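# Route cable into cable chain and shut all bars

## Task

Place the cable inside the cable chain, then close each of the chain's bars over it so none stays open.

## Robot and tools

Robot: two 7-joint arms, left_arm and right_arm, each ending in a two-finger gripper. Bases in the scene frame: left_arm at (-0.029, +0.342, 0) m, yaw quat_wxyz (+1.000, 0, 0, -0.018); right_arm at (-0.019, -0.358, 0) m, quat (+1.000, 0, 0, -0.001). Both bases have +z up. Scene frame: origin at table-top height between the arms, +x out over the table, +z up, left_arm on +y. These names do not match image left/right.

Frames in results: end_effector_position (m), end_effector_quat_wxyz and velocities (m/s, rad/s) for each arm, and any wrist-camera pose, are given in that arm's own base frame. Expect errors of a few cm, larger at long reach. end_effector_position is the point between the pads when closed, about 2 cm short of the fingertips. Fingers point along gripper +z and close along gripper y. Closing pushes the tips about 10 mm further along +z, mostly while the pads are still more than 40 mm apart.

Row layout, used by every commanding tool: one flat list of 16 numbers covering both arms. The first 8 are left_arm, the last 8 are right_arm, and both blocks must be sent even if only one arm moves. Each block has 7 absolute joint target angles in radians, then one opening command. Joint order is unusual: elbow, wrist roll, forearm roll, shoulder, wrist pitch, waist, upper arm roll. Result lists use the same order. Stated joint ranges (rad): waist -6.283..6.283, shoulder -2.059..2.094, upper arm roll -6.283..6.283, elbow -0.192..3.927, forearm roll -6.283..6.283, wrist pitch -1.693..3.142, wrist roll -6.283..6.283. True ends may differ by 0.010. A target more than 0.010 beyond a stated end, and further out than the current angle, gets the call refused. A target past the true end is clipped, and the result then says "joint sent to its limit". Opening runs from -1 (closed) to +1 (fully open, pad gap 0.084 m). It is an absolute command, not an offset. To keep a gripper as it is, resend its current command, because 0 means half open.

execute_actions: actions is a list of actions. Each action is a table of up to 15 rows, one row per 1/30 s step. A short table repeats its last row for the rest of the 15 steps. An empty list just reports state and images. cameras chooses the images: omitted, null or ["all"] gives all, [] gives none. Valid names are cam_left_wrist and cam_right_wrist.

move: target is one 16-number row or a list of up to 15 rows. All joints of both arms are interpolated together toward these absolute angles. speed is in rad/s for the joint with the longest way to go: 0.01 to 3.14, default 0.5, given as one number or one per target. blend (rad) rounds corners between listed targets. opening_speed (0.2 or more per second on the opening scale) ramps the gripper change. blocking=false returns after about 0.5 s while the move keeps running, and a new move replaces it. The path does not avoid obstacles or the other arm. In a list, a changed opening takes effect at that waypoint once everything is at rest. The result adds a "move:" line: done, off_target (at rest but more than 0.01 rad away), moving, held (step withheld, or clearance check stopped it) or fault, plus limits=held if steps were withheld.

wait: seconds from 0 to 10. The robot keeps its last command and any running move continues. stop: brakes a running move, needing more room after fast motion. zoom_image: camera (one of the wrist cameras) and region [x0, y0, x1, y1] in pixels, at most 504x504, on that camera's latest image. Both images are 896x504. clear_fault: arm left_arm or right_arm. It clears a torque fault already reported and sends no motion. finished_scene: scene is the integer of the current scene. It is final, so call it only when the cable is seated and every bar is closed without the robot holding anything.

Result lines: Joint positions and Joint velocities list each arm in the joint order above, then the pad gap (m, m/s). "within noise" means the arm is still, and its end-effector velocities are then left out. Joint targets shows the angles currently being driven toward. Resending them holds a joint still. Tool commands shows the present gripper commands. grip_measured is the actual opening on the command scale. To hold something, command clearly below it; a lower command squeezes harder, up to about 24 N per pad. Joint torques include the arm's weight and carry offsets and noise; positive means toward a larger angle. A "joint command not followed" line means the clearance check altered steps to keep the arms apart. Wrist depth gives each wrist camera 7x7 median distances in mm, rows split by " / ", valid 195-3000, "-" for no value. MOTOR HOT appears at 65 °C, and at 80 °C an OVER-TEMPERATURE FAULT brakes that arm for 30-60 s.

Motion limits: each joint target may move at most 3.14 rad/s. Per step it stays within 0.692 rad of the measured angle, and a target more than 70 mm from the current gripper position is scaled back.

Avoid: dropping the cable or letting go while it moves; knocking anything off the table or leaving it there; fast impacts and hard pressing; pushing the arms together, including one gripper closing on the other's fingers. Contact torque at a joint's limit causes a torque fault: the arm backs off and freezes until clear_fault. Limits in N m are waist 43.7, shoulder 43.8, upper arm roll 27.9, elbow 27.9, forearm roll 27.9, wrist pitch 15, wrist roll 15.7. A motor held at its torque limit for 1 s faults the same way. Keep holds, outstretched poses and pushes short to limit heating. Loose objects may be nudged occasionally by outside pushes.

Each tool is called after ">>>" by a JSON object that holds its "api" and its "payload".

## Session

>>> {"api": "execute_actions", "payload": {"actions": []}}

Scene clock: 0.00 s.
left_arm: end_effector_position=(+0.7465, -0.0028, +0.1059) grip_measured=+1.00 end_effector_quat_wxyz=(+0.050, +0.968, -0.227, +0.099) | right_arm: end_effector_position=(+0.1316, +0.1314, +0.3802) grip_measured=+1.00 end_effector_quat_wxyz=(-0.298, +0.879, +0.280, +0.247)
Joint names: [elbow, wrist roll, forearm roll, shoulder, wrist pitch, waist, upper arm roll]
Joint positions: left_arm=[2.31 0.535 -0.092 1.046 1.1 0.073 -0.077 0.084] | right_arm=[0.379 0.017 0.187 -1.679 1.374 0.66 -0.223 0.084]
Joint velocities: within noise
Joint torques (N m): no reading
Motor temperatures (°C): left_arm=[42 42 38 38 43 38 41] | right_arm=[41 32 37 40 46 32 35]
Wrist depth (mm): cam_left_wrist=[919 263 266 270 273 277 280 / 253 256 259 263 266 269 273 / 247 250 252 255 258 262 265 / 240 243 246 249 252 255 258 / 235 237 240 243 246 249 251 / 230 231 234 236 240 242 245 / 224 226 229 232 234 236 239] | cam_right_wrist=[505 2785 1234 1043 910 804 717 / 514 2417 1053 921 808 725 661 / 527 1069 939 820 718 645 603 / 1018 969 854 754 673 610 550 / 555 850 766 689 630 571 525 / 595 664 695 626 579 536 494 / 787 687 639 585 539 501 467]
Joint targets: left_arm=[2.310 0.535 -0.092 1.046 1.100 0.073 -0.077] | right_arm=[0.379 0.017 0.187 -1.679 1.374 0.660 -0.223]
Tool commands: left_gripper/opening=+1.0 right_gripper/opening=+1.0

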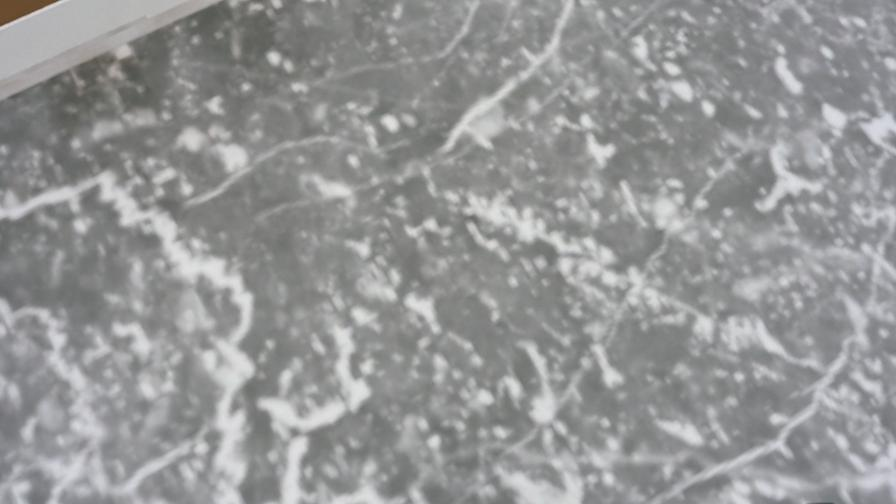

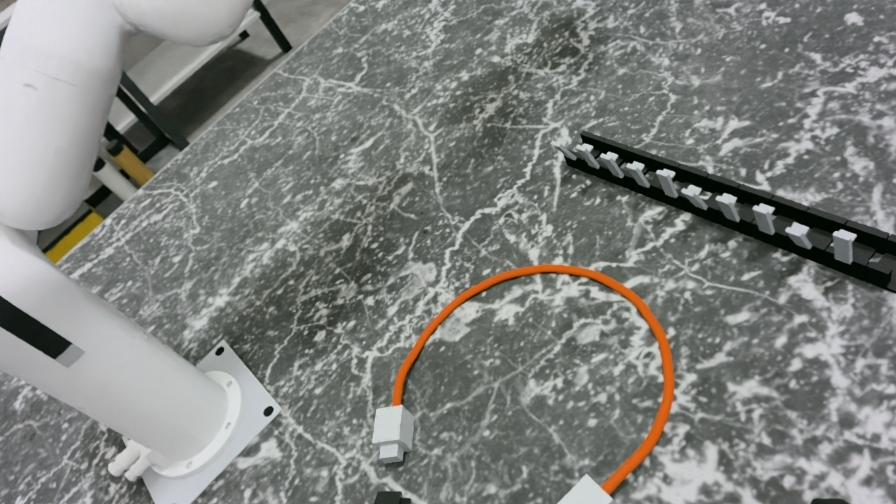

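>>> {"api": "move", "payload": {"target": [1.2125, -0.7166, 0, 0.0271, 1.1854, -0.6806, 0, 1, 1.1628, 0.927, 0, -0.5392, 1.702, 0.927, 0, 1], "speed": 1.0}}

Scene clock: 2.80 s.
left_arm: end_effector_position=(+0.3754, -0.3039, +0.2500) grip_measured=+1.00 end_effector_quat_wxyz=(+0.000, +1.000, +0.018, +0.000) | right_arm: end_effector_position=(+0.1801, +0.2399, +0.4155) grip_measured=+1.00 end_effector_quat_wxyz=(+0.000, +1.000, +0.000, +0.000)
Joint names: [elbow, wrist roll, forearm roll, shoulder, wrist pitch, waist, upper arm roll]
Joint positions: left_arm=[1.213 -0.717 0 0.027 1.185 -0.681 0 0.084] | right_arm=[1.163 0.927 0 -0.539 1.702 0.927 0 0.084]
Joint velocities: within noise
Joint torques (N m): left_arm=[14.41 -0.54 0.74 -32.93 -1.7 -1.13 1.78] | right_arm=[10.88 0.52 -0.98 -4.2 -0.99 1.85 2.2]
Motor temperatures (°C): left_arm=[42 42 38 38 43 38 41] | right_arm=[41 32 37 40 46 32 35]
Wrist depth (mm): cam_left_wrist=[379 380 380 380 381 381 382 / 378 379 376 376 375 377 381 / 378 379 379 379 380 379 380 / 378 378 378 379 379 379 380 / 377 378 378 378 379 379 379 / 377 377 378 377 378 379 379 / 376 377 377 378 377 378 378] | cam_right_wrist=[303 545 544 541 541 543 540 / 547 547 542 543 542 541 540 / 546 546 544 541 541 542 539 / 548 544 543 544 543 541 542 / 547 545 544 543 541 539 540 / 546 545 545 542 543 542 540 / 546 546 545 544 542 540 540]
Joint targets: left_arm=[1.212 -0.717 0.000 0.027 1.185 -0.681 0.000] | right_arm=[1.163 0.927 0.000 -0.539 1.702 0.927 0.000]
move: done

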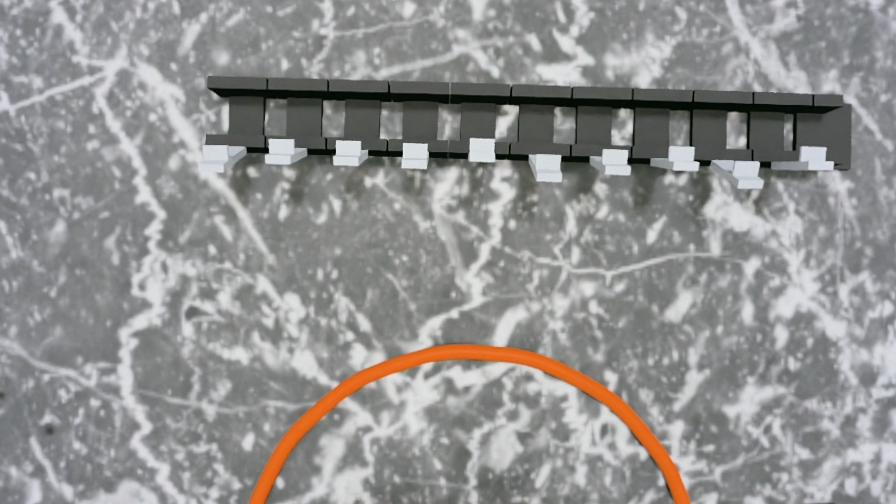

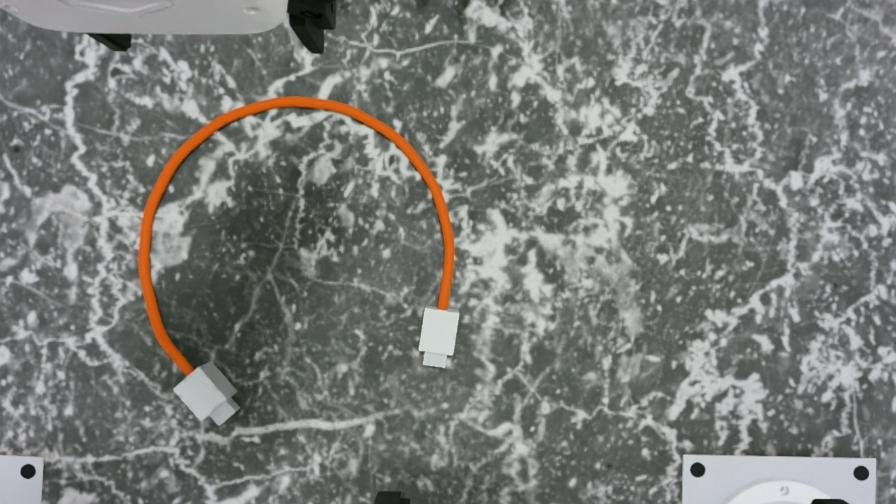

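>>> {"api": "move", "payload": {"target": [0.2417, -1.784, 0, -0.6187, 0.8604, -0.9904, 0, 1, 0.4864, 1.201, 0, -0.2853, 0.7717, 1.0128, 0, 1], "speed": 0.8}}

Scene clock: 10.77 s.
left_arm: end_effector_position=(+0.2777, -0.2864, +0.2128) grip_measured=+1.00 end_effector_quat_wxyz=(+0.000, +0.987, +0.164, +0.000) | right_arm: end_effector_position=(+0.2003, +0.2963, +0.2431) grip_measured=+1.00 end_effector_quat_wxyz=(+0.000, +0.999, -0.054, +0.000)
Joint names: [elbow, wrist roll, forearm roll, shoulder, wrist pitch, waist, upper arm roll]
Joint positions: left_arm=[0.836 -1.13 0 -0.223 1.059 -0.801 0 0.084] | right_arm=[0.774 1.084 0 -0.393 1.167 0.976 0 0.084]
Joint velocities: within noise
Joint torques (N m): left_arm=[16.54 0.35 0.73 -19.46 -1.56 1.2 0.47] | right_arm=[10.48 0.44 -0.72 -8.01 -2.39 1.93 1.32]
Motor temperatures (°C): left_arm=[43 42 38 38 43 38 41] | right_arm=[42 32 37 40 46 32 35]
Wrist depth (mm): cam_left_wrist=[343 343 343 343 344 343 338 / 341 343 343 342 343 343 343 / 342 343 342 342 342 342 343 / 342 341 342 341 342 342 343 / 341 341 341 341 342 342 341 / 340 340 341 341 341 340 341 / 340 339 340 340 341 341 341] | cam_right_wrist=[373 372 372 372 371 369 370 / 373 372 372 371 372 370 369 / - - - 372 372 371 369 / - - 371 372 370 370 369 / - - 372 371 371 370 370 / - 372 372 371 371 370 369 / - 373 372 370 371 370 370]
Joint targets: left_arm=[0.836 -1.130 0.000 -0.223 1.059 -0.801 0.000] | right_arm=[0.774 1.084 0.000 -0.393 1.167 0.976 0.000]
move: held (left_arm; a check stopped the path), off_target (right_arm; braked when a check withheld steps of left_arm); limits=held; left_arm: the wrist roll is farthest, 0.654 rad from its target; right_arm: the wrist pitch is farthest, 0.396 rad from its target
joint command not followed: on one or more control steps a check withheld the commanded joint targets of the left arm, and it was not sent them on those steps.
cause: the commanded joint targets, or the way to them, would bring a part of the robot too close to another arm (a part of this arm just beyond the wrist roll and the right arm's gripper, along the way the arms are being sent, or toward where that arm still pushes).

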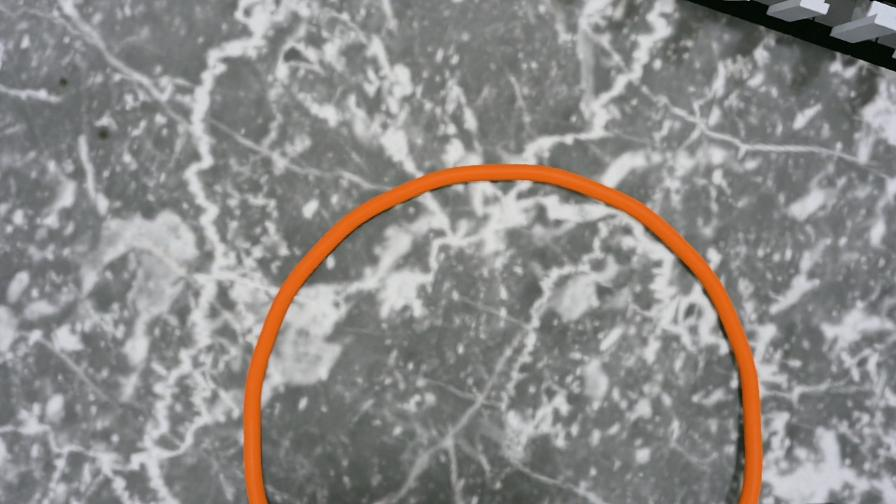

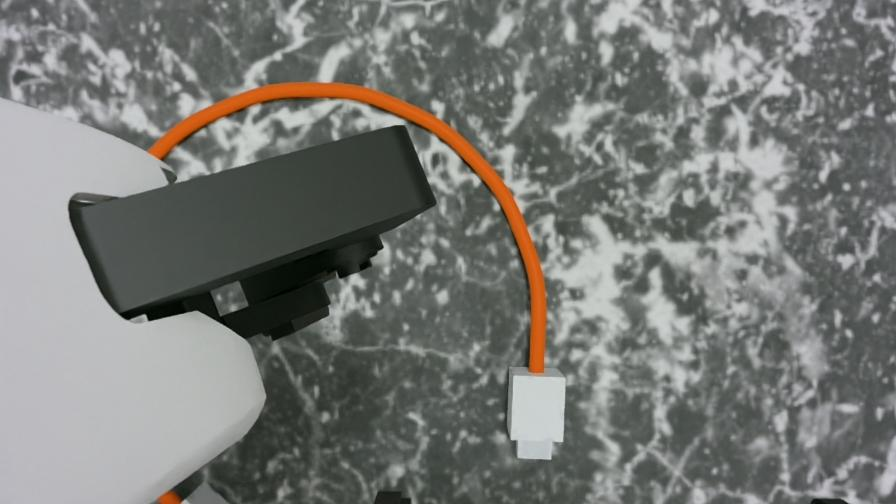

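>>> {"api": "move", "payload": {"target": [[0.4611, -1.5, 0, -0.6597, 1.1208, -0.75, 0, 1, 0.774, 1.084, 0, -0.393, 1.167, 0.976, 0, 1],[0.2417, -1.784, 0, -0.6187, 0.8604, -0.9904, 0, 1, 0.774, 1.084, 0, -0.393, 1.167, 0.976, 0, 1],[0.2417, -1.784, 0, -0.6187, 0.8604, -0.9904, 0, 1,0.4864, 1.201, 0, -0.2853, 0.7717, 1.0128, 0, 1]], "speed": 0.7}}

Scene clock: 15.40 s.
left_arm: end_effector_position=(+0.1420, -0.2166, +0.1200) grip_measured=+1.00 end_effector_quat_wxyz=(+0.000, +0.922, +0.386, +0.000) | right_arm: end_effector_position=(+0.1791, +0.2870, +0.1200) grip_measured=+1.00 end_effector_quat_wxyz=(+0.000, +0.996, -0.094, +0.000)
Joint names: [elbow, wrist roll, forearm roll, shoulder, wrist pitch, waist, upper arm roll]
Joint positions: left_arm=[0.242 -1.784 0 -0.619 0.86 -0.99 0 0.084] | right_arm=[0.486 1.201 0 -0.285 0.772 1.013 0 0.084]
Joint velocities: within noise
Joint torques (N m): left_arm=[13.68 -0.57 0.62 -5.41 -2.78 -1.21 2.2] | right_arm=[9.34 0.58 -0.34 -8.66 -2.49 2.29 0.87]
Motor temperatures (°C): left_arm=[43 42 38 38 43 38 41] | right_arm=[42 32 37 40 46 32 35]
Wrist depth (mm): cam_left_wrist=[250 250 251 251 251 251 251 / 250 250 250 250 250 251 251 / 249 249 250 250 250 250 250 / 248 249 249 249 249 249 250 / 248 248 249 249 249 249 249 / 247 248 248 249 241 249 249 / 248 248 248 248 221 248 249] | cam_right_wrist=[250 251 250 250 249 248 248 / 251 250 250 250 249 249 248 / 251 250 250 250 249 249 248 / 251 251 250 249 249 249 248 / 250 250 250 250 249 248 248 / 251 250 250 249 249 249 248 / 250 250 250 250 249 248 248]
Joint targets: left_arm=[0.242 -1.784 0.000 -0.619 0.860 -0.990 0.000] | right_arm=[0.486 1.201 0.000 -0.285 0.772 1.013 0.000]
move: done

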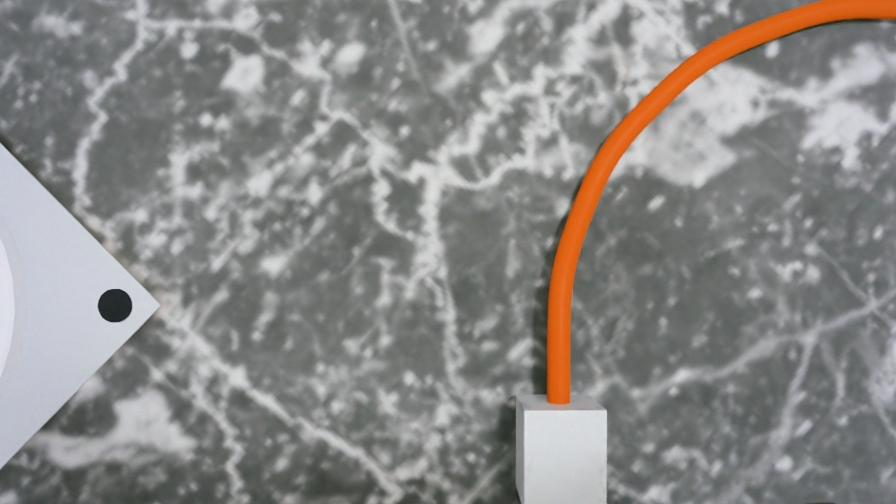

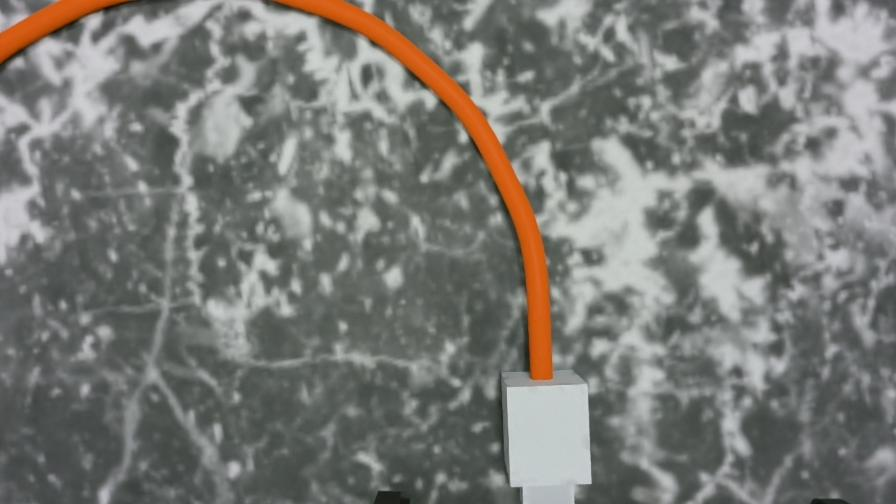

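>>> {"api": "move", "payload": {"target": [[0.1652, -1.802, 0, -0.238, 0.4032, -1.0082, 0, 1, 0.4291, 1.152, 0, 0.0049, 0.4242, 1.009, 0, 1],[0.1652, -1.802, 0, -0.238, 0.4032, -1.0082, 0, -0.7, 0.4291, 1.152, 0, 0.0049, 0.4242, 1.009, 0, -0.7],[0.2116, -1.802, 0, -0.5051, 0.7167, -1.0082, 0, -0.7, 0.4635, 1.152, 0, -0.1963, 0.6598, 1.009, 0, -0.7]], "speed": [0.4,0.4,0.3], "opening_speed": 1.5}}

Scene clock: 24.67 s.
left_arm: end_effector_position=(+0.1406, -0.2230, +0.0900) grip_measured=-0.38 end_effector_quat_wxyz=(+0.000, +0.922, +0.387, +0.000) | right_arm: end_effector_position=(+0.1819, +0.2890, +0.0900) grip_measured=-0.38 end_effector_quat_wxyz=(+0.000, +0.997, -0.071, +0.000)
Joint names: [elbow, wrist roll, forearm roll, shoulder, wrist pitch, waist, upper arm roll]
Joint positions: left_arm=[0.212 -1.802 0 -0.505 0.717 -1.008 0 0.027] | right_arm=[0.463 1.152 0 -0.196 0.66 1.009 0 0.027]
Joint velocities: within noise
Joint torques (N m): left_arm=[14.66 -0.35 0.05 -11.77 -1.65 -0.51 1.6] | right_arm=[9.98 -0.32 -0.08 -12.63 -1.07 -1.85 -0.11]
Motor temperatures (°C): left_arm=[43 42 38 38 43 38 41] | right_arm=[42 32 37 40 46 32 35]
Wrist depth (mm): cam_left_wrist=[220 220 220 221 221 221 221 / 220 219 220 220 220 221 220 / 219 220 220 220 220 220 220 / 219 219 219 219 220 220 220 / 218 219 219 219 219 219 220 / 218 218 218 218 219 219 219 / 218 218 218 218 - 218 219] | cam_right_wrist=[221 220 220 220 219 219 218 / 221 220 220 219 219 219 219 / 221 220 220 220 219 219 218 / 221 220 220 219 219 219 219 / 221 220 220 219 219 219 219 / 221 220 220 220 219 218 218 / 220 220 220 220 - 219 218]
Joint targets: left_arm=[0.212 -1.802 0.000 -0.505 0.717 -1.008 0.000] | right_arm=[0.464 1.152 0.000 -0.196 0.660 1.009 0.000]
move: done

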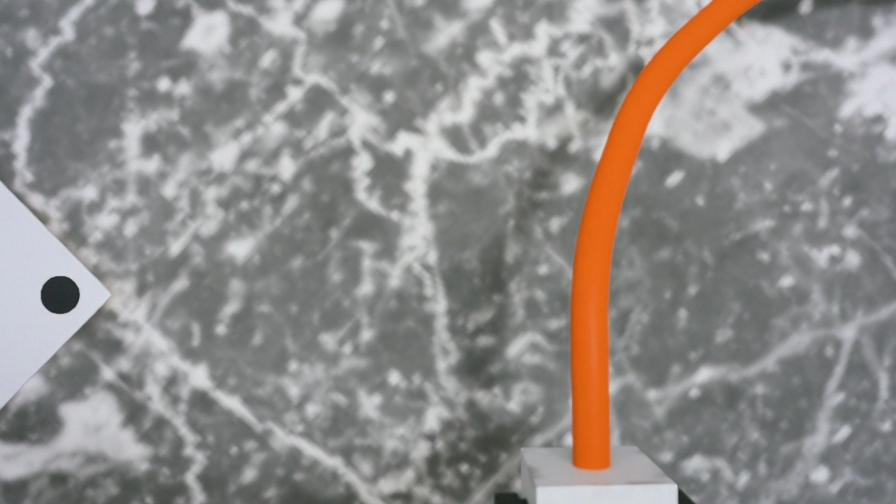

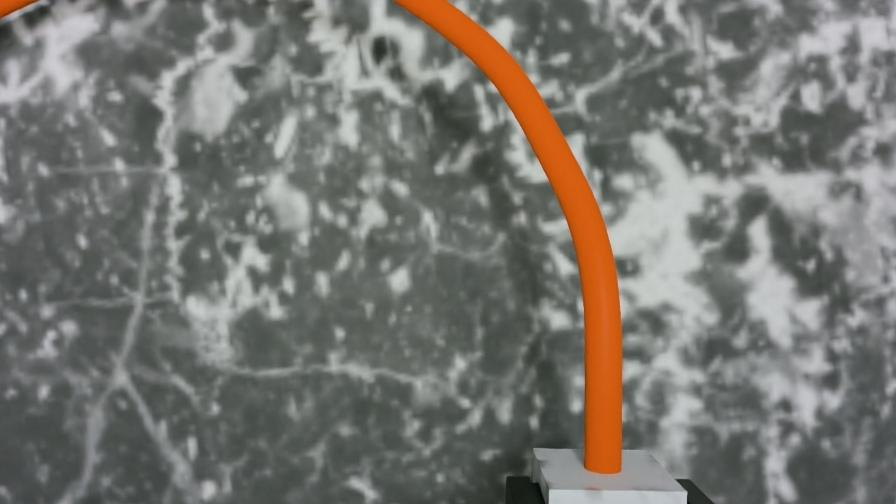

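>>> {"api": "move", "payload": {"target": [[0.1569, -0.338, 0, -0.5932, 0.7501, -0.5555, 0, -0.7, 0.2542, 0.35, 0, -0.4431, 0.6973, 0.7701, 0, -0.7],[0.1267, 1.327, 0, -0.6463, 0.773, -0.2082, 0, -0.7, 0.1609, -1.169, 0, -0.5864, 0.7473, 0.3858, 0, -0.7],[0.1178, 1.389, 0, -0.6639, 0.7817, -0.1456, 0, -0.7, 0.1444, -1.227, 0, -0.6145, 0.7589, 0.3283, 0, -0.7]], "speed": [0.6,0.6,0.2], "blend": [0.1,0.02,0]}}

Scene clock: 31.90 s.
left_arm: end_effector_position=(+0.2306, -0.0338, +0.0901) grip_measured=-0.38 end_effector_quat_wxyz=(+0.000, +0.720, -0.694, +0.000) | right_arm: end_effector_position=(+0.2290, +0.0780, +0.0900) grip_measured=-0.38 end_effector_quat_wxyz=(+0.000, +0.713, +0.702, +0.000)
Joint names: [elbow, wrist roll, forearm roll, shoulder, wrist pitch, waist, upper arm roll]
Joint positions: left_arm=[0.118 1.389 0 -0.664 0.782 -0.146 0 0.027] | right_arm=[0.144 -1.227 0 -0.614 0.759 0.328 0 0.027]
Joint velocities: within noise
Joint torques (N m): left_arm=[13.25 0.56 0.1 -7.54 -1.65 1.26 -0.07] | right_arm=[9.29 -0.63 0.54 -5.2 -1.08 -2.4 -0.63]
Motor temperatures (°C): left_arm=[43 42 38 38 43 38 41] | right_arm=[42 32 37 40 46 32 35]
Wrist depth (mm): cam_left_wrist=[218 219 220 220 221 221 222 / 218 218 219 219 221 221 222 / 217 218 219 219 220 221 221 / 217 218 219 219 220 220 221 / 217 217 218 218 220 220 221 / 217 217 218 218 219 220 220 / 216 217 217 218 - 219 220] | cam_right_wrist=[222 222 221 220 220 219 218 / 222 222 220 220 219 218 218 / 222 222 221 220 219 218 218 / 222 221 221 221 219 218 218 / 222 221 221 220 220 219 218 / 222 221 221 220 220 218 218 / 221 221 221 220 - 218 217]
Joint targets: left_arm=[0.118 1.389 0.000 -0.664 0.782 -0.146 0.000] | right_arm=[0.144 -1.227 0.000 -0.615 0.759 0.328 0.000]
move: done

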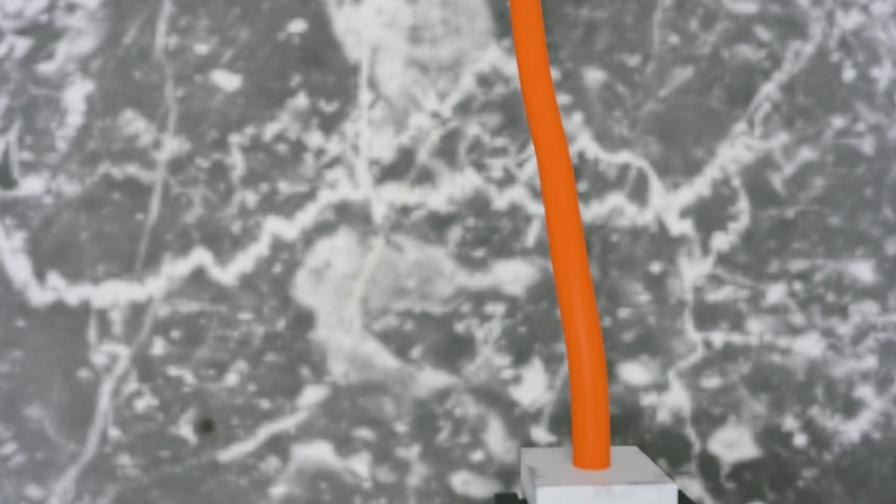

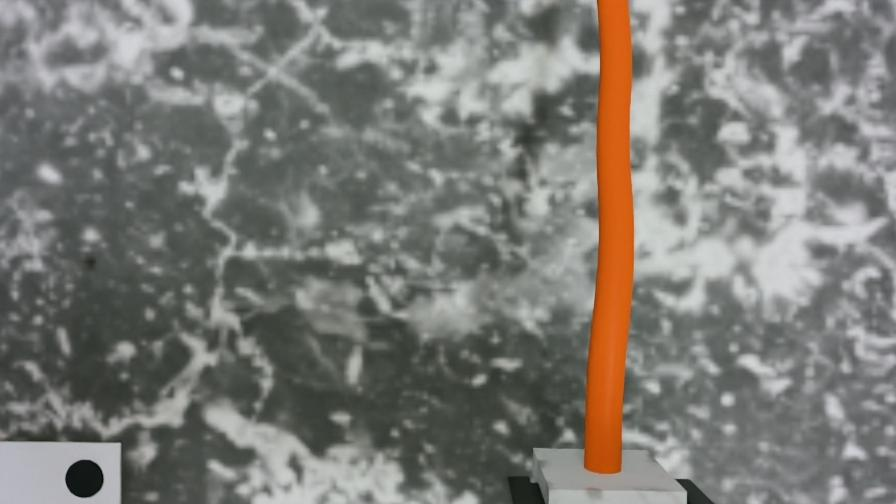

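>>> {"api": "move", "payload": {"target": [1.2113, 1.525, 0, 0.2808, 0.9305, -0.0341, 0, -0.7, 1.0598, -1.3525, 0, 0.1699, 0.8899, 0.1715, 0, -0.7], "speed": 0.5}}

Scene clock: 38.03 s.
left_arm: end_effector_position=(+0.5283, -0.0180, +0.1400) grip_measured=-0.38 end_effector_quat_wxyz=(+0.000, +0.711, -0.703, +0.000) | right_arm: end_effector_position=(+0.4850, +0.0840, +0.1400) grip_measured=-0.38 end_effector_quat_wxyz=(+0.000, +0.723, +0.690, +0.000)
Joint names: [elbow, wrist roll, forearm roll, shoulder, wrist pitch, waist, upper arm roll]
Joint positions: left_arm=[1.211 1.525 0 0.281 0.931 -0.034 0 0.027] | right_arm=[1.06 -1.352 0 0.17 0.89 0.172 0 0.027]
Joint velocities: within noise
Joint torques (N m): left_arm=[16.29 0.37 0.2 -35.79 -1.7 1.01 -0.02] | right_arm=[11.11 -0.53 0.98 -18.42 -0.9 -2.96 -0.31]
Motor temperatures (°C): left_arm=[44 42 38 38 43 38 41] | right_arm=[42 32 37 40 46 32 35]
Wrist depth (mm): cam_left_wrist=[267 268 269 270 266 271 272 / 267 267 268 269 270 271 272 / 266 266 268 268 270 270 271 / 266 266 268 268 269 270 271 / 265 266 267 268 269 269 270 / 265 266 266 267 268 269 270 / 264 265 266 - 268 269 269] | cam_right_wrist=[272 271 271 269 264 268 266 / 272 272 270 269 267 267 266 / 272 271 270 269 268 267 266 / 273 271 270 269 268 267 266 / 272 271 270 269 268 267 266 / 272 271 270 269 267 267 266 / 272 271 270 - - 267 266]
Joint targets: left_arm=[1.211 1.525 0.000 0.281 0.931 -0.034 0.000] | right_arm=[1.060 -1.353 0.000 0.170 0.890 0.172 0.000]
move: done

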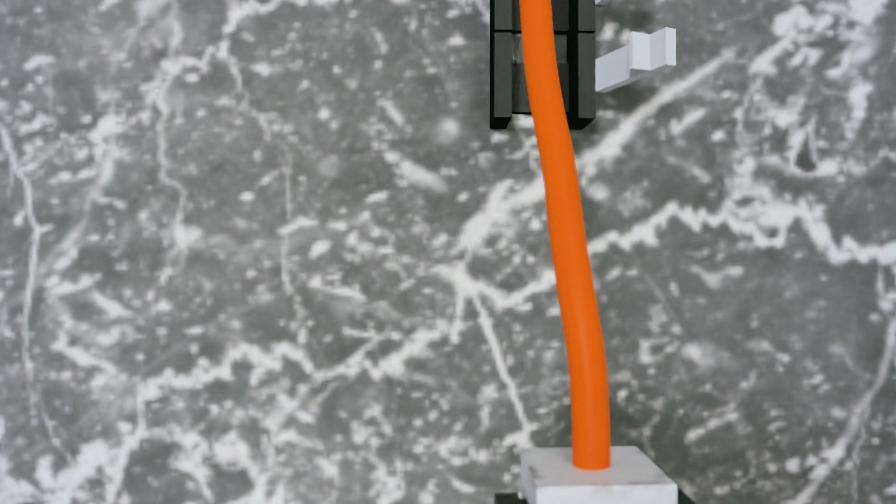

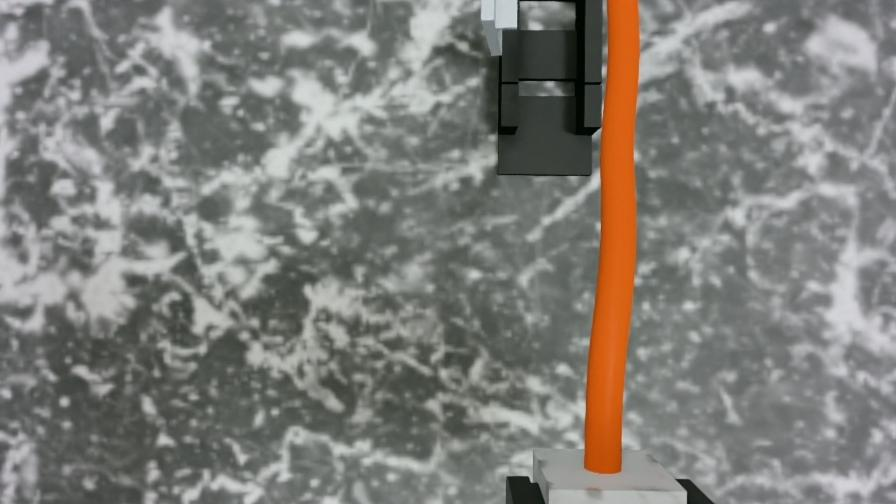

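>>> {"api": "move", "payload": {"target": [1.1629, 1.5325, 0, 0.3579, 0.805, -0.0265, 0, -0.7, 1.0231, -1.3617, 0, 0.2629, 0.7602, 0.1623, 0, -0.7], "speed": 0.15}}

Scene clock: 43.20 s.
left_arm: end_effector_position=(+0.5282, -0.0140, +0.0901) grip_measured=-0.38 end_effector_quat_wxyz=(+0.000, +0.711, -0.703, +0.000) | right_arm: end_effector_position=(+0.4885, +0.0800, +0.0900) grip_measured=-0.38 end_effector_quat_wxyz=(+0.000, +0.723, +0.690, +0.000)
Joint names: [elbow, wrist roll, forearm roll, shoulder, wrist pitch, waist, upper arm roll]
Joint positions: left_arm=[1.163 1.532 0 0.358 0.805 -0.027 0 0.027] | right_arm=[1.023 -1.362 0 0.263 0.76 0.162 0 0.027]
Joint velocities: within noise
Joint torques (N m): left_arm=[13.31 0.34 0.23 -37.02 -3.13 1.13 1.34] | right_arm=[9.1 -0.47 0.53 -19.1 -2.56 -2.96 0.43]
Motor temperatures (°C): left_arm=[44 42 38 38 43 38 41] | right_arm=[42 32 37 40 46 32 35]
Wrist depth (mm): cam_left_wrist=[217 218 218 219 216 221 221 / 217 217 218 219 219 220 221 / 216 217 218 218 219 220 221 / 216 217 217 218 219 220 220 / 216 216 217 218 219 219 220 / 216 216 217 217 218 219 219 / 215 216 216 217 - 219 219] | cam_right_wrist=[222 221 220 220 215 218 217 / 222 221 220 220 215 218 217 / 222 221 220 219 219 218 217 / 222 221 220 219 219 218 217 / 222 221 220 219 218 218 217 / 222 221 220 220 219 218 217 / 222 221 220 220 - 218 217]
Joint targets: left_arm=[1.163 1.532 0.000 0.358 0.805 -0.026 0.000] | right_arm=[1.023 -1.362 0.000 0.263 0.760 0.162 0.000]
move: done

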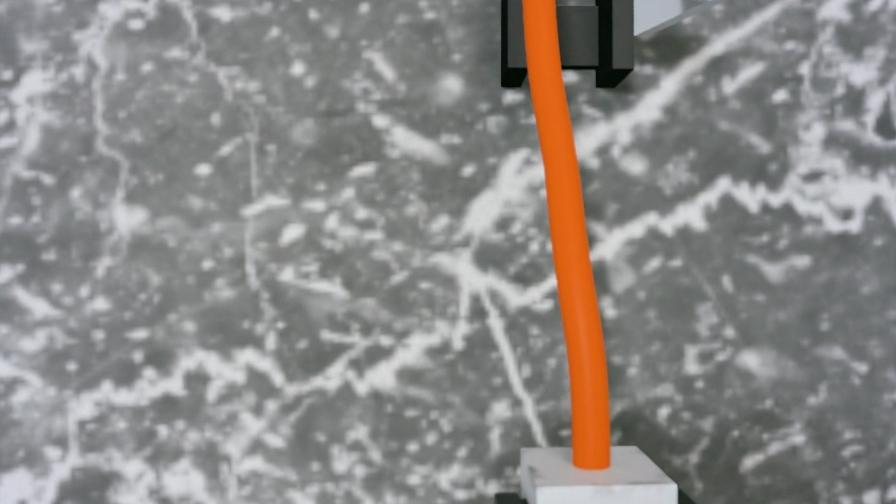

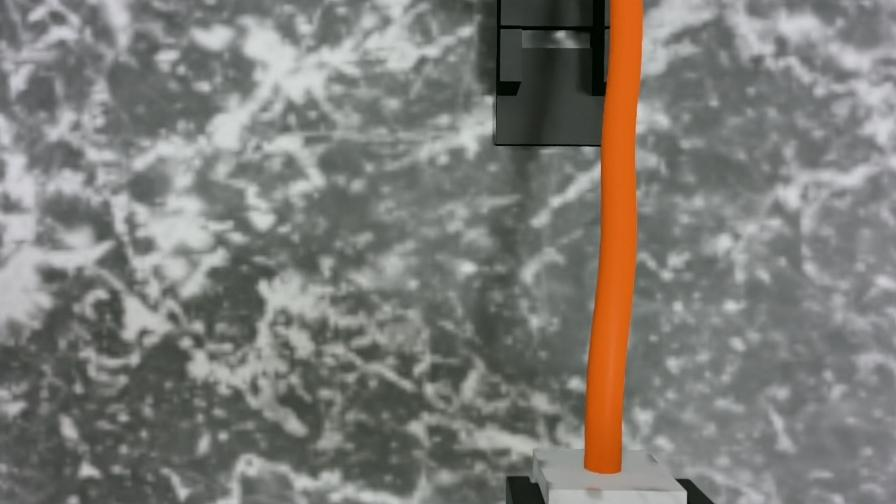

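>>> {"api": "move", "payload": {"target": [1.1629, 1.5405, 0, 0.3579, 0.805, -0.0185, 0, -0.7, 1.0231, -1.3697, 0, 0.2629, 0.7602, 0.1543, 0, -0.7], "speed": 0.05}}

Scene clock: 47.63 s.
left_arm: end_effector_position=(+0.5283, -0.0099, +0.0900) grip_measured=-0.38 end_effector_quat_wxyz=(+0.000, +0.711, -0.703, +0.000) | right_arm: end_effector_position=(+0.4891, +0.0762, +0.0900) grip_measured=-0.38 end_effector_quat_wxyz=(+0.000, +0.723, +0.690, +0.000)
Joint names: [elbow, wrist roll, forearm roll, shoulder, wrist pitch, waist, upper arm roll]
Joint positions: left_arm=[1.163 1.54 0 0.358 0.805 -0.019 0 0.027] | right_arm=[1.023 -1.37 0 0.263 0.76 0.154 0 0.027]
Joint velocities: within noise
Joint torques (N m): left_arm=[14.07 0.31 0.4 -37.54 -2.6 1.39 1.22] | right_arm=[10.01 -0.55 0.68 -19.64 -2.22 -3.33 0.99]
Motor temperatures (°C): left_arm=[44 41 38 38 43 38 41] | right_arm=[42 32 37 40 46 32 35]
Wrist depth (mm): cam_left_wrist=[217 218 219 219 207 221 221 / 217 217 218 219 220 220 221 / 217 217 218 218 219 220 220 / 216 217 218 218 219 220 220 / 216 216 217 218 218 219 220 / 215 216 217 217 218 219 220 / 215 216 217 217 - 219 219] | cam_right_wrist=[222 221 221 219 215 218 217 / 222 221 220 220 215 218 217 / 222 221 220 219 219 218 217 / 222 221 220 219 218 218 216 / 222 221 220 219 218 218 217 / 222 221 220 220 218 218 217 / 222 221 220 219 - 218 217]
Joint targets: left_arm=[1.163 1.540 0.000 0.358 0.805 -0.019 0.000] | right_arm=[1.023 -1.370 0.000 0.263 0.760 0.154 0.000]
move: done

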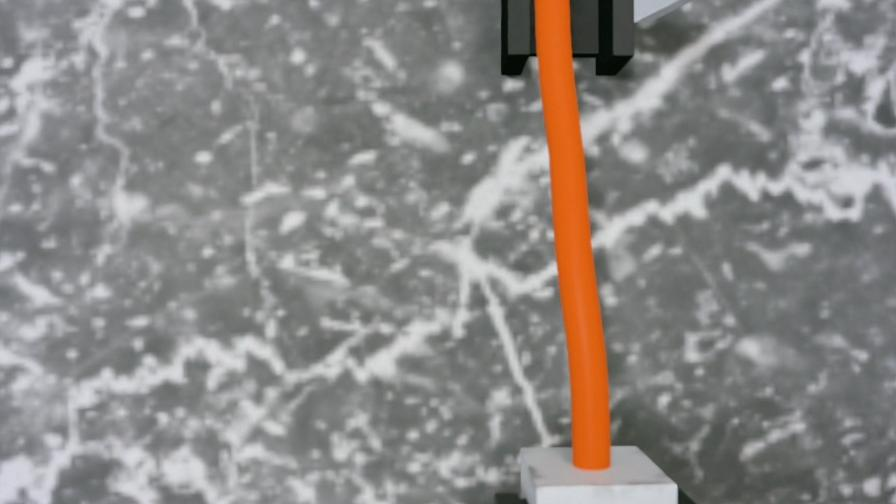

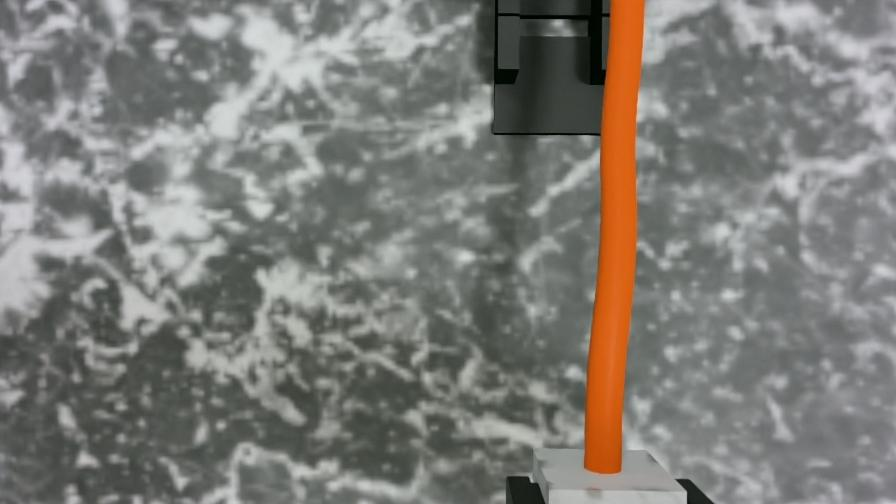

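>>> {"api": "move", "payload": {"target": [1.1629, 1.5455, 0, 0.3579, 0.805, -0.0135, 0, -0.7, 1.0231, -1.3747, 0, 0.2629, 0.7602, 0.1493, 0, -0.7], "speed": 0.03}}

Scene clock: 49.63 s.
left_arm: end_effector_position=(+0.5284, -0.0073, +0.0900) grip_measured=-0.38 end_effector_quat_wxyz=(+0.000, +0.711, -0.703, +0.000) | right_arm: end_effector_position=(+0.4895, +0.0738, +0.0900) grip_measured=-0.38 end_effector_quat_wxyz=(+0.000, +0.723, +0.690, +0.000)
Joint names: [elbow, wrist roll, forearm roll, shoulder, wrist pitch, waist, upper arm roll]
Joint positions: left_arm=[1.163 1.545 0 0.358 0.805 -0.014 0 0.027] | right_arm=[1.023 -1.375 0 0.263 0.76 0.149 0 0.027]
Joint velocities: within noise
Joint torques (N m): left_arm=[14.55 0.28 0.74 -37.9 -2.46 5.1 6.61] | right_arm=[9.86 -0.62 0.04 -19.44 -1.97 -7.62 -5.58]
Motor temperatures (°C): left_arm=[44 41 38 38 43 38 41] | right_arm=[42 32 37 40 46 32 35]
Wrist depth (mm): cam_left_wrist=[217 218 219 219 198 221 221 / 217 217 218 219 220 220 221 / 217 217 218 219 220 220 221 / 216 217 217 218 219 220 220 / 216 217 217 218 219 219 220 / 215 216 217 217 218 219 219 / 215 216 217 217 - 218 219] | cam_right_wrist=[222 221 220 219 219 218 217 / 222 221 220 220 217 218 217 / 222 221 220 220 219 218 217 / 222 221 220 219 219 218 217 / 222 221 220 219 218 218 217 / 222 221 220 219 219 218 217 / 221 221 220 219 - 218 217]
Joint targets: left_arm=[1.163 1.546 0.000 0.358 0.805 -0.013 0.000] | right_arm=[1.023 -1.375 0.000 0.263 0.760 0.149 0.000]
move: done

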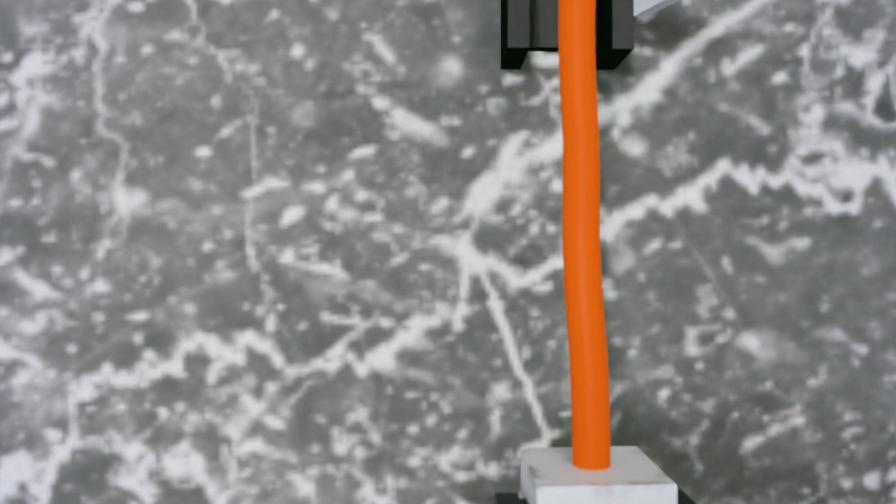

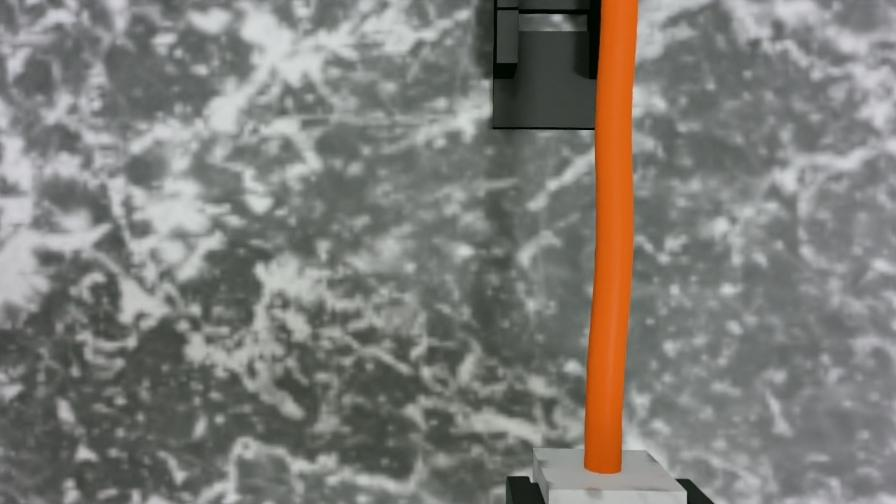

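>>> {"api": "move", "payload": {"target": [[1.1456, 1.5455, 0, 0.3464, 0.7992, -0.0135, 0, -0.7, 1.0231, -1.3747, 0, 0.2629, 0.7602, 0.1493, 0, -0.7],[1.1265, 1.5455, 0, 0.4119, 0.7146, -0.0135, 0, -0.7, 1.0038, -1.3747, 0, 0.3333, 0.6705, 0.1493, 0, -0.7]], "speed": [0.05,0.12]}}

Scene clock: 55.57 s.
left_arm: end_effector_position=(+0.5244, -0.0071, +0.0551) grip_measured=-0.38 end_effector_quat_wxyz=(+0.000, +0.711, -0.703, +0.000) | right_arm: end_effector_position=(+0.4895, +0.0736, +0.0551) grip_measured=-0.38 end_effector_quat_wxyz=(+0.000, +0.723, +0.690, +0.000)
Joint names: [elbow, wrist roll, forearm roll, shoulder, wrist pitch, waist, upper arm roll]
Joint positions: left_arm=[1.127 1.546 0 0.412 0.715 -0.013 0 0.027] | right_arm=[1.004 -1.375 0 0.333 0.671 0.149 0 0.027]
Joint velocities: within noise
Joint torques (N m): left_arm=[12.71 0.24 1.6 -37.23 -3.05 5.07 10] | right_arm=[8.12 -0.61 -1.81 -19.72 -2.03 -7.52 -8.66]
Motor temperatures (°C): left_arm=[44 41 38 38 43 38 41] | right_arm=[42 32 37 40 46 32 35]
Wrist depth (mm): cam_left_wrist=[- - - - - - - / - - - - - - - / - - - - - - - / - - - - - - - / - - - - - - - / - - - - - - - / - - - - - - -] | cam_right_wrist=[- - - - - - - / - - - - - - - / - - - - - - - / - - - - - - - / - - - - - - - / - - - - - - - / - - - - - - -]
Joint targets: left_arm=[1.127 1.546 0.000 0.412 0.715 -0.013 0.000] | right_arm=[1.004 -1.375 0.000 0.333 0.670 0.149 0.000]
move: done

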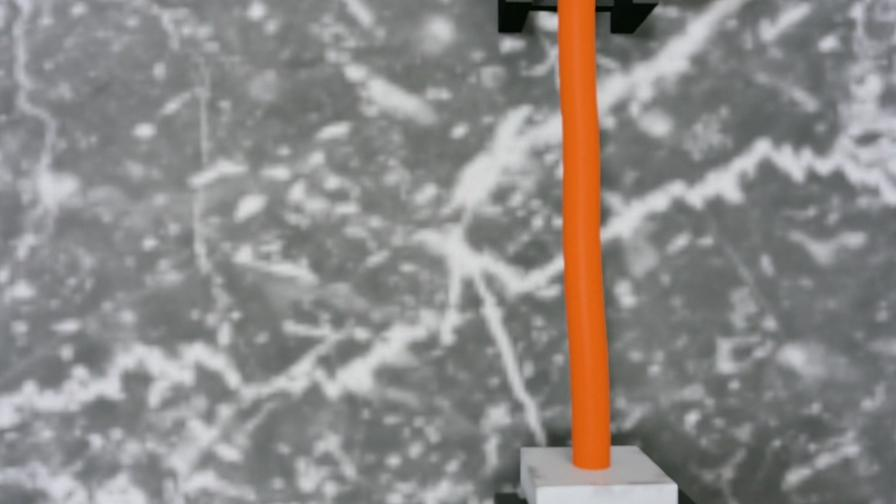

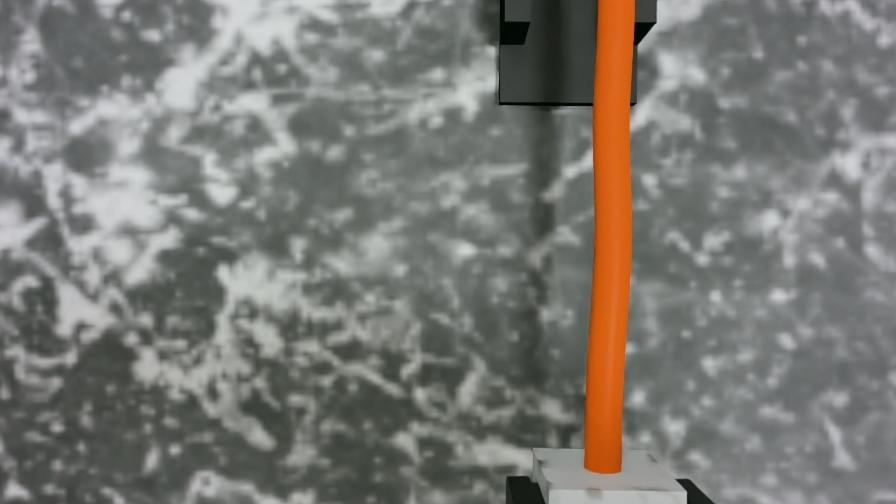

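>>> {"api": "move", "payload": {"target": [[1.12, 1.5455, 0, 0.4648, 0.6552, -0.0135, 0, -0.7, 0.9972, -1.3747, 0, 0.39, 0.6072, 0.1493, 0, -0.7],[1.12, 1.5405, 0, 0.4678, 0.6522, -0.0185, 0, -0.7, 0.9972, -1.3697, 0, 0.393, 0.6042, 0.1543, 0, -0.7]], "speed": [0.12,0.05]}}

Scene clock: 57.77 s.
left_arm: end_effector_position=(+0.5245, -0.0095, +0.0284) grip_measured=-0.38 end_effector_quat_wxyz=(+0.000, +0.711, -0.703, +0.000) | right_arm: end_effector_position=(+0.4894, +0.0759, +0.0284) grip_measured=-0.38 end_effector_quat_wxyz=(+0.000, +0.724, +0.690, +0.000)
Joint names: [elbow, wrist roll, forearm roll, shoulder, wrist pitch, waist, upper arm roll]
Joint positions: left_arm=[1.12 1.541 0 0.467 0.652 -0.018 0 0.027] | right_arm=[0.997 -1.37 0 0.393 0.604 0.154 0 0.027]
Joint velocities: within noise
Joint torques (N m): left_arm=[9.27 -0.69 -0.43 -25.68 -1.75 -4.46 -7.52] | right_arm=[6.17 0.53 -0.07 -13.67 -1.87 4.82 6.06]
Motor temperatures (°C): left_arm=[44 41 38 38 43 38 41] | right_arm=[42 32 37 40 46 32 35]
Wrist depth (mm): cam_left_wrist=[- - - - - - - / - - - - - - - / - - - - - - - / - - - - - - - / - - - - - - - / - - - - - - - / - - - - - - -] | cam_right_wrist=[- - - - - - - / - - - - - - - / - - - - - - - / - - - - - - - / - - - - - - - / - - - - - - - / - - - - - - -]
Joint targets: left_arm=[1.120 1.540 0.000 0.468 0.652 -0.019 0.000] | right_arm=[0.997 -1.370 0.000 0.393 0.604 0.154 0.000]
move: done

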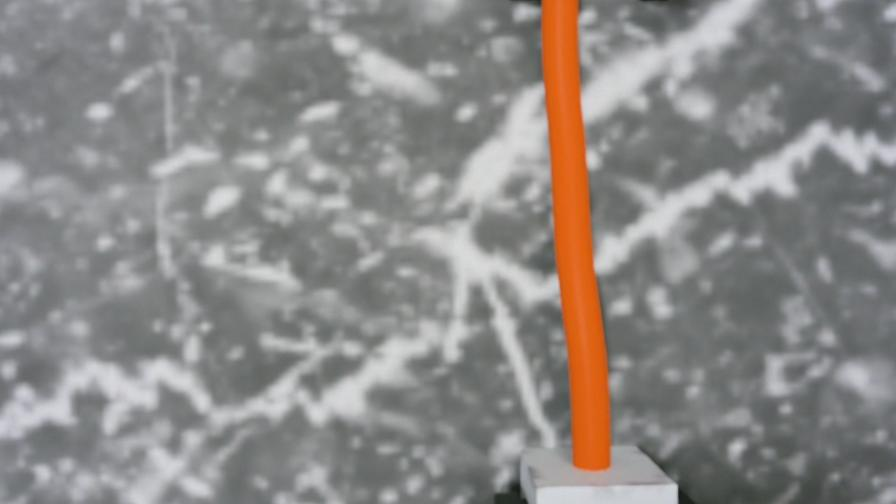

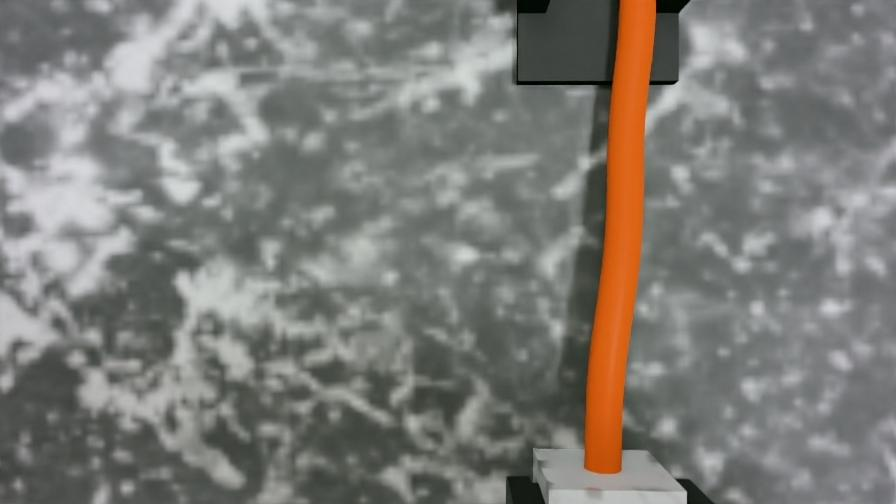

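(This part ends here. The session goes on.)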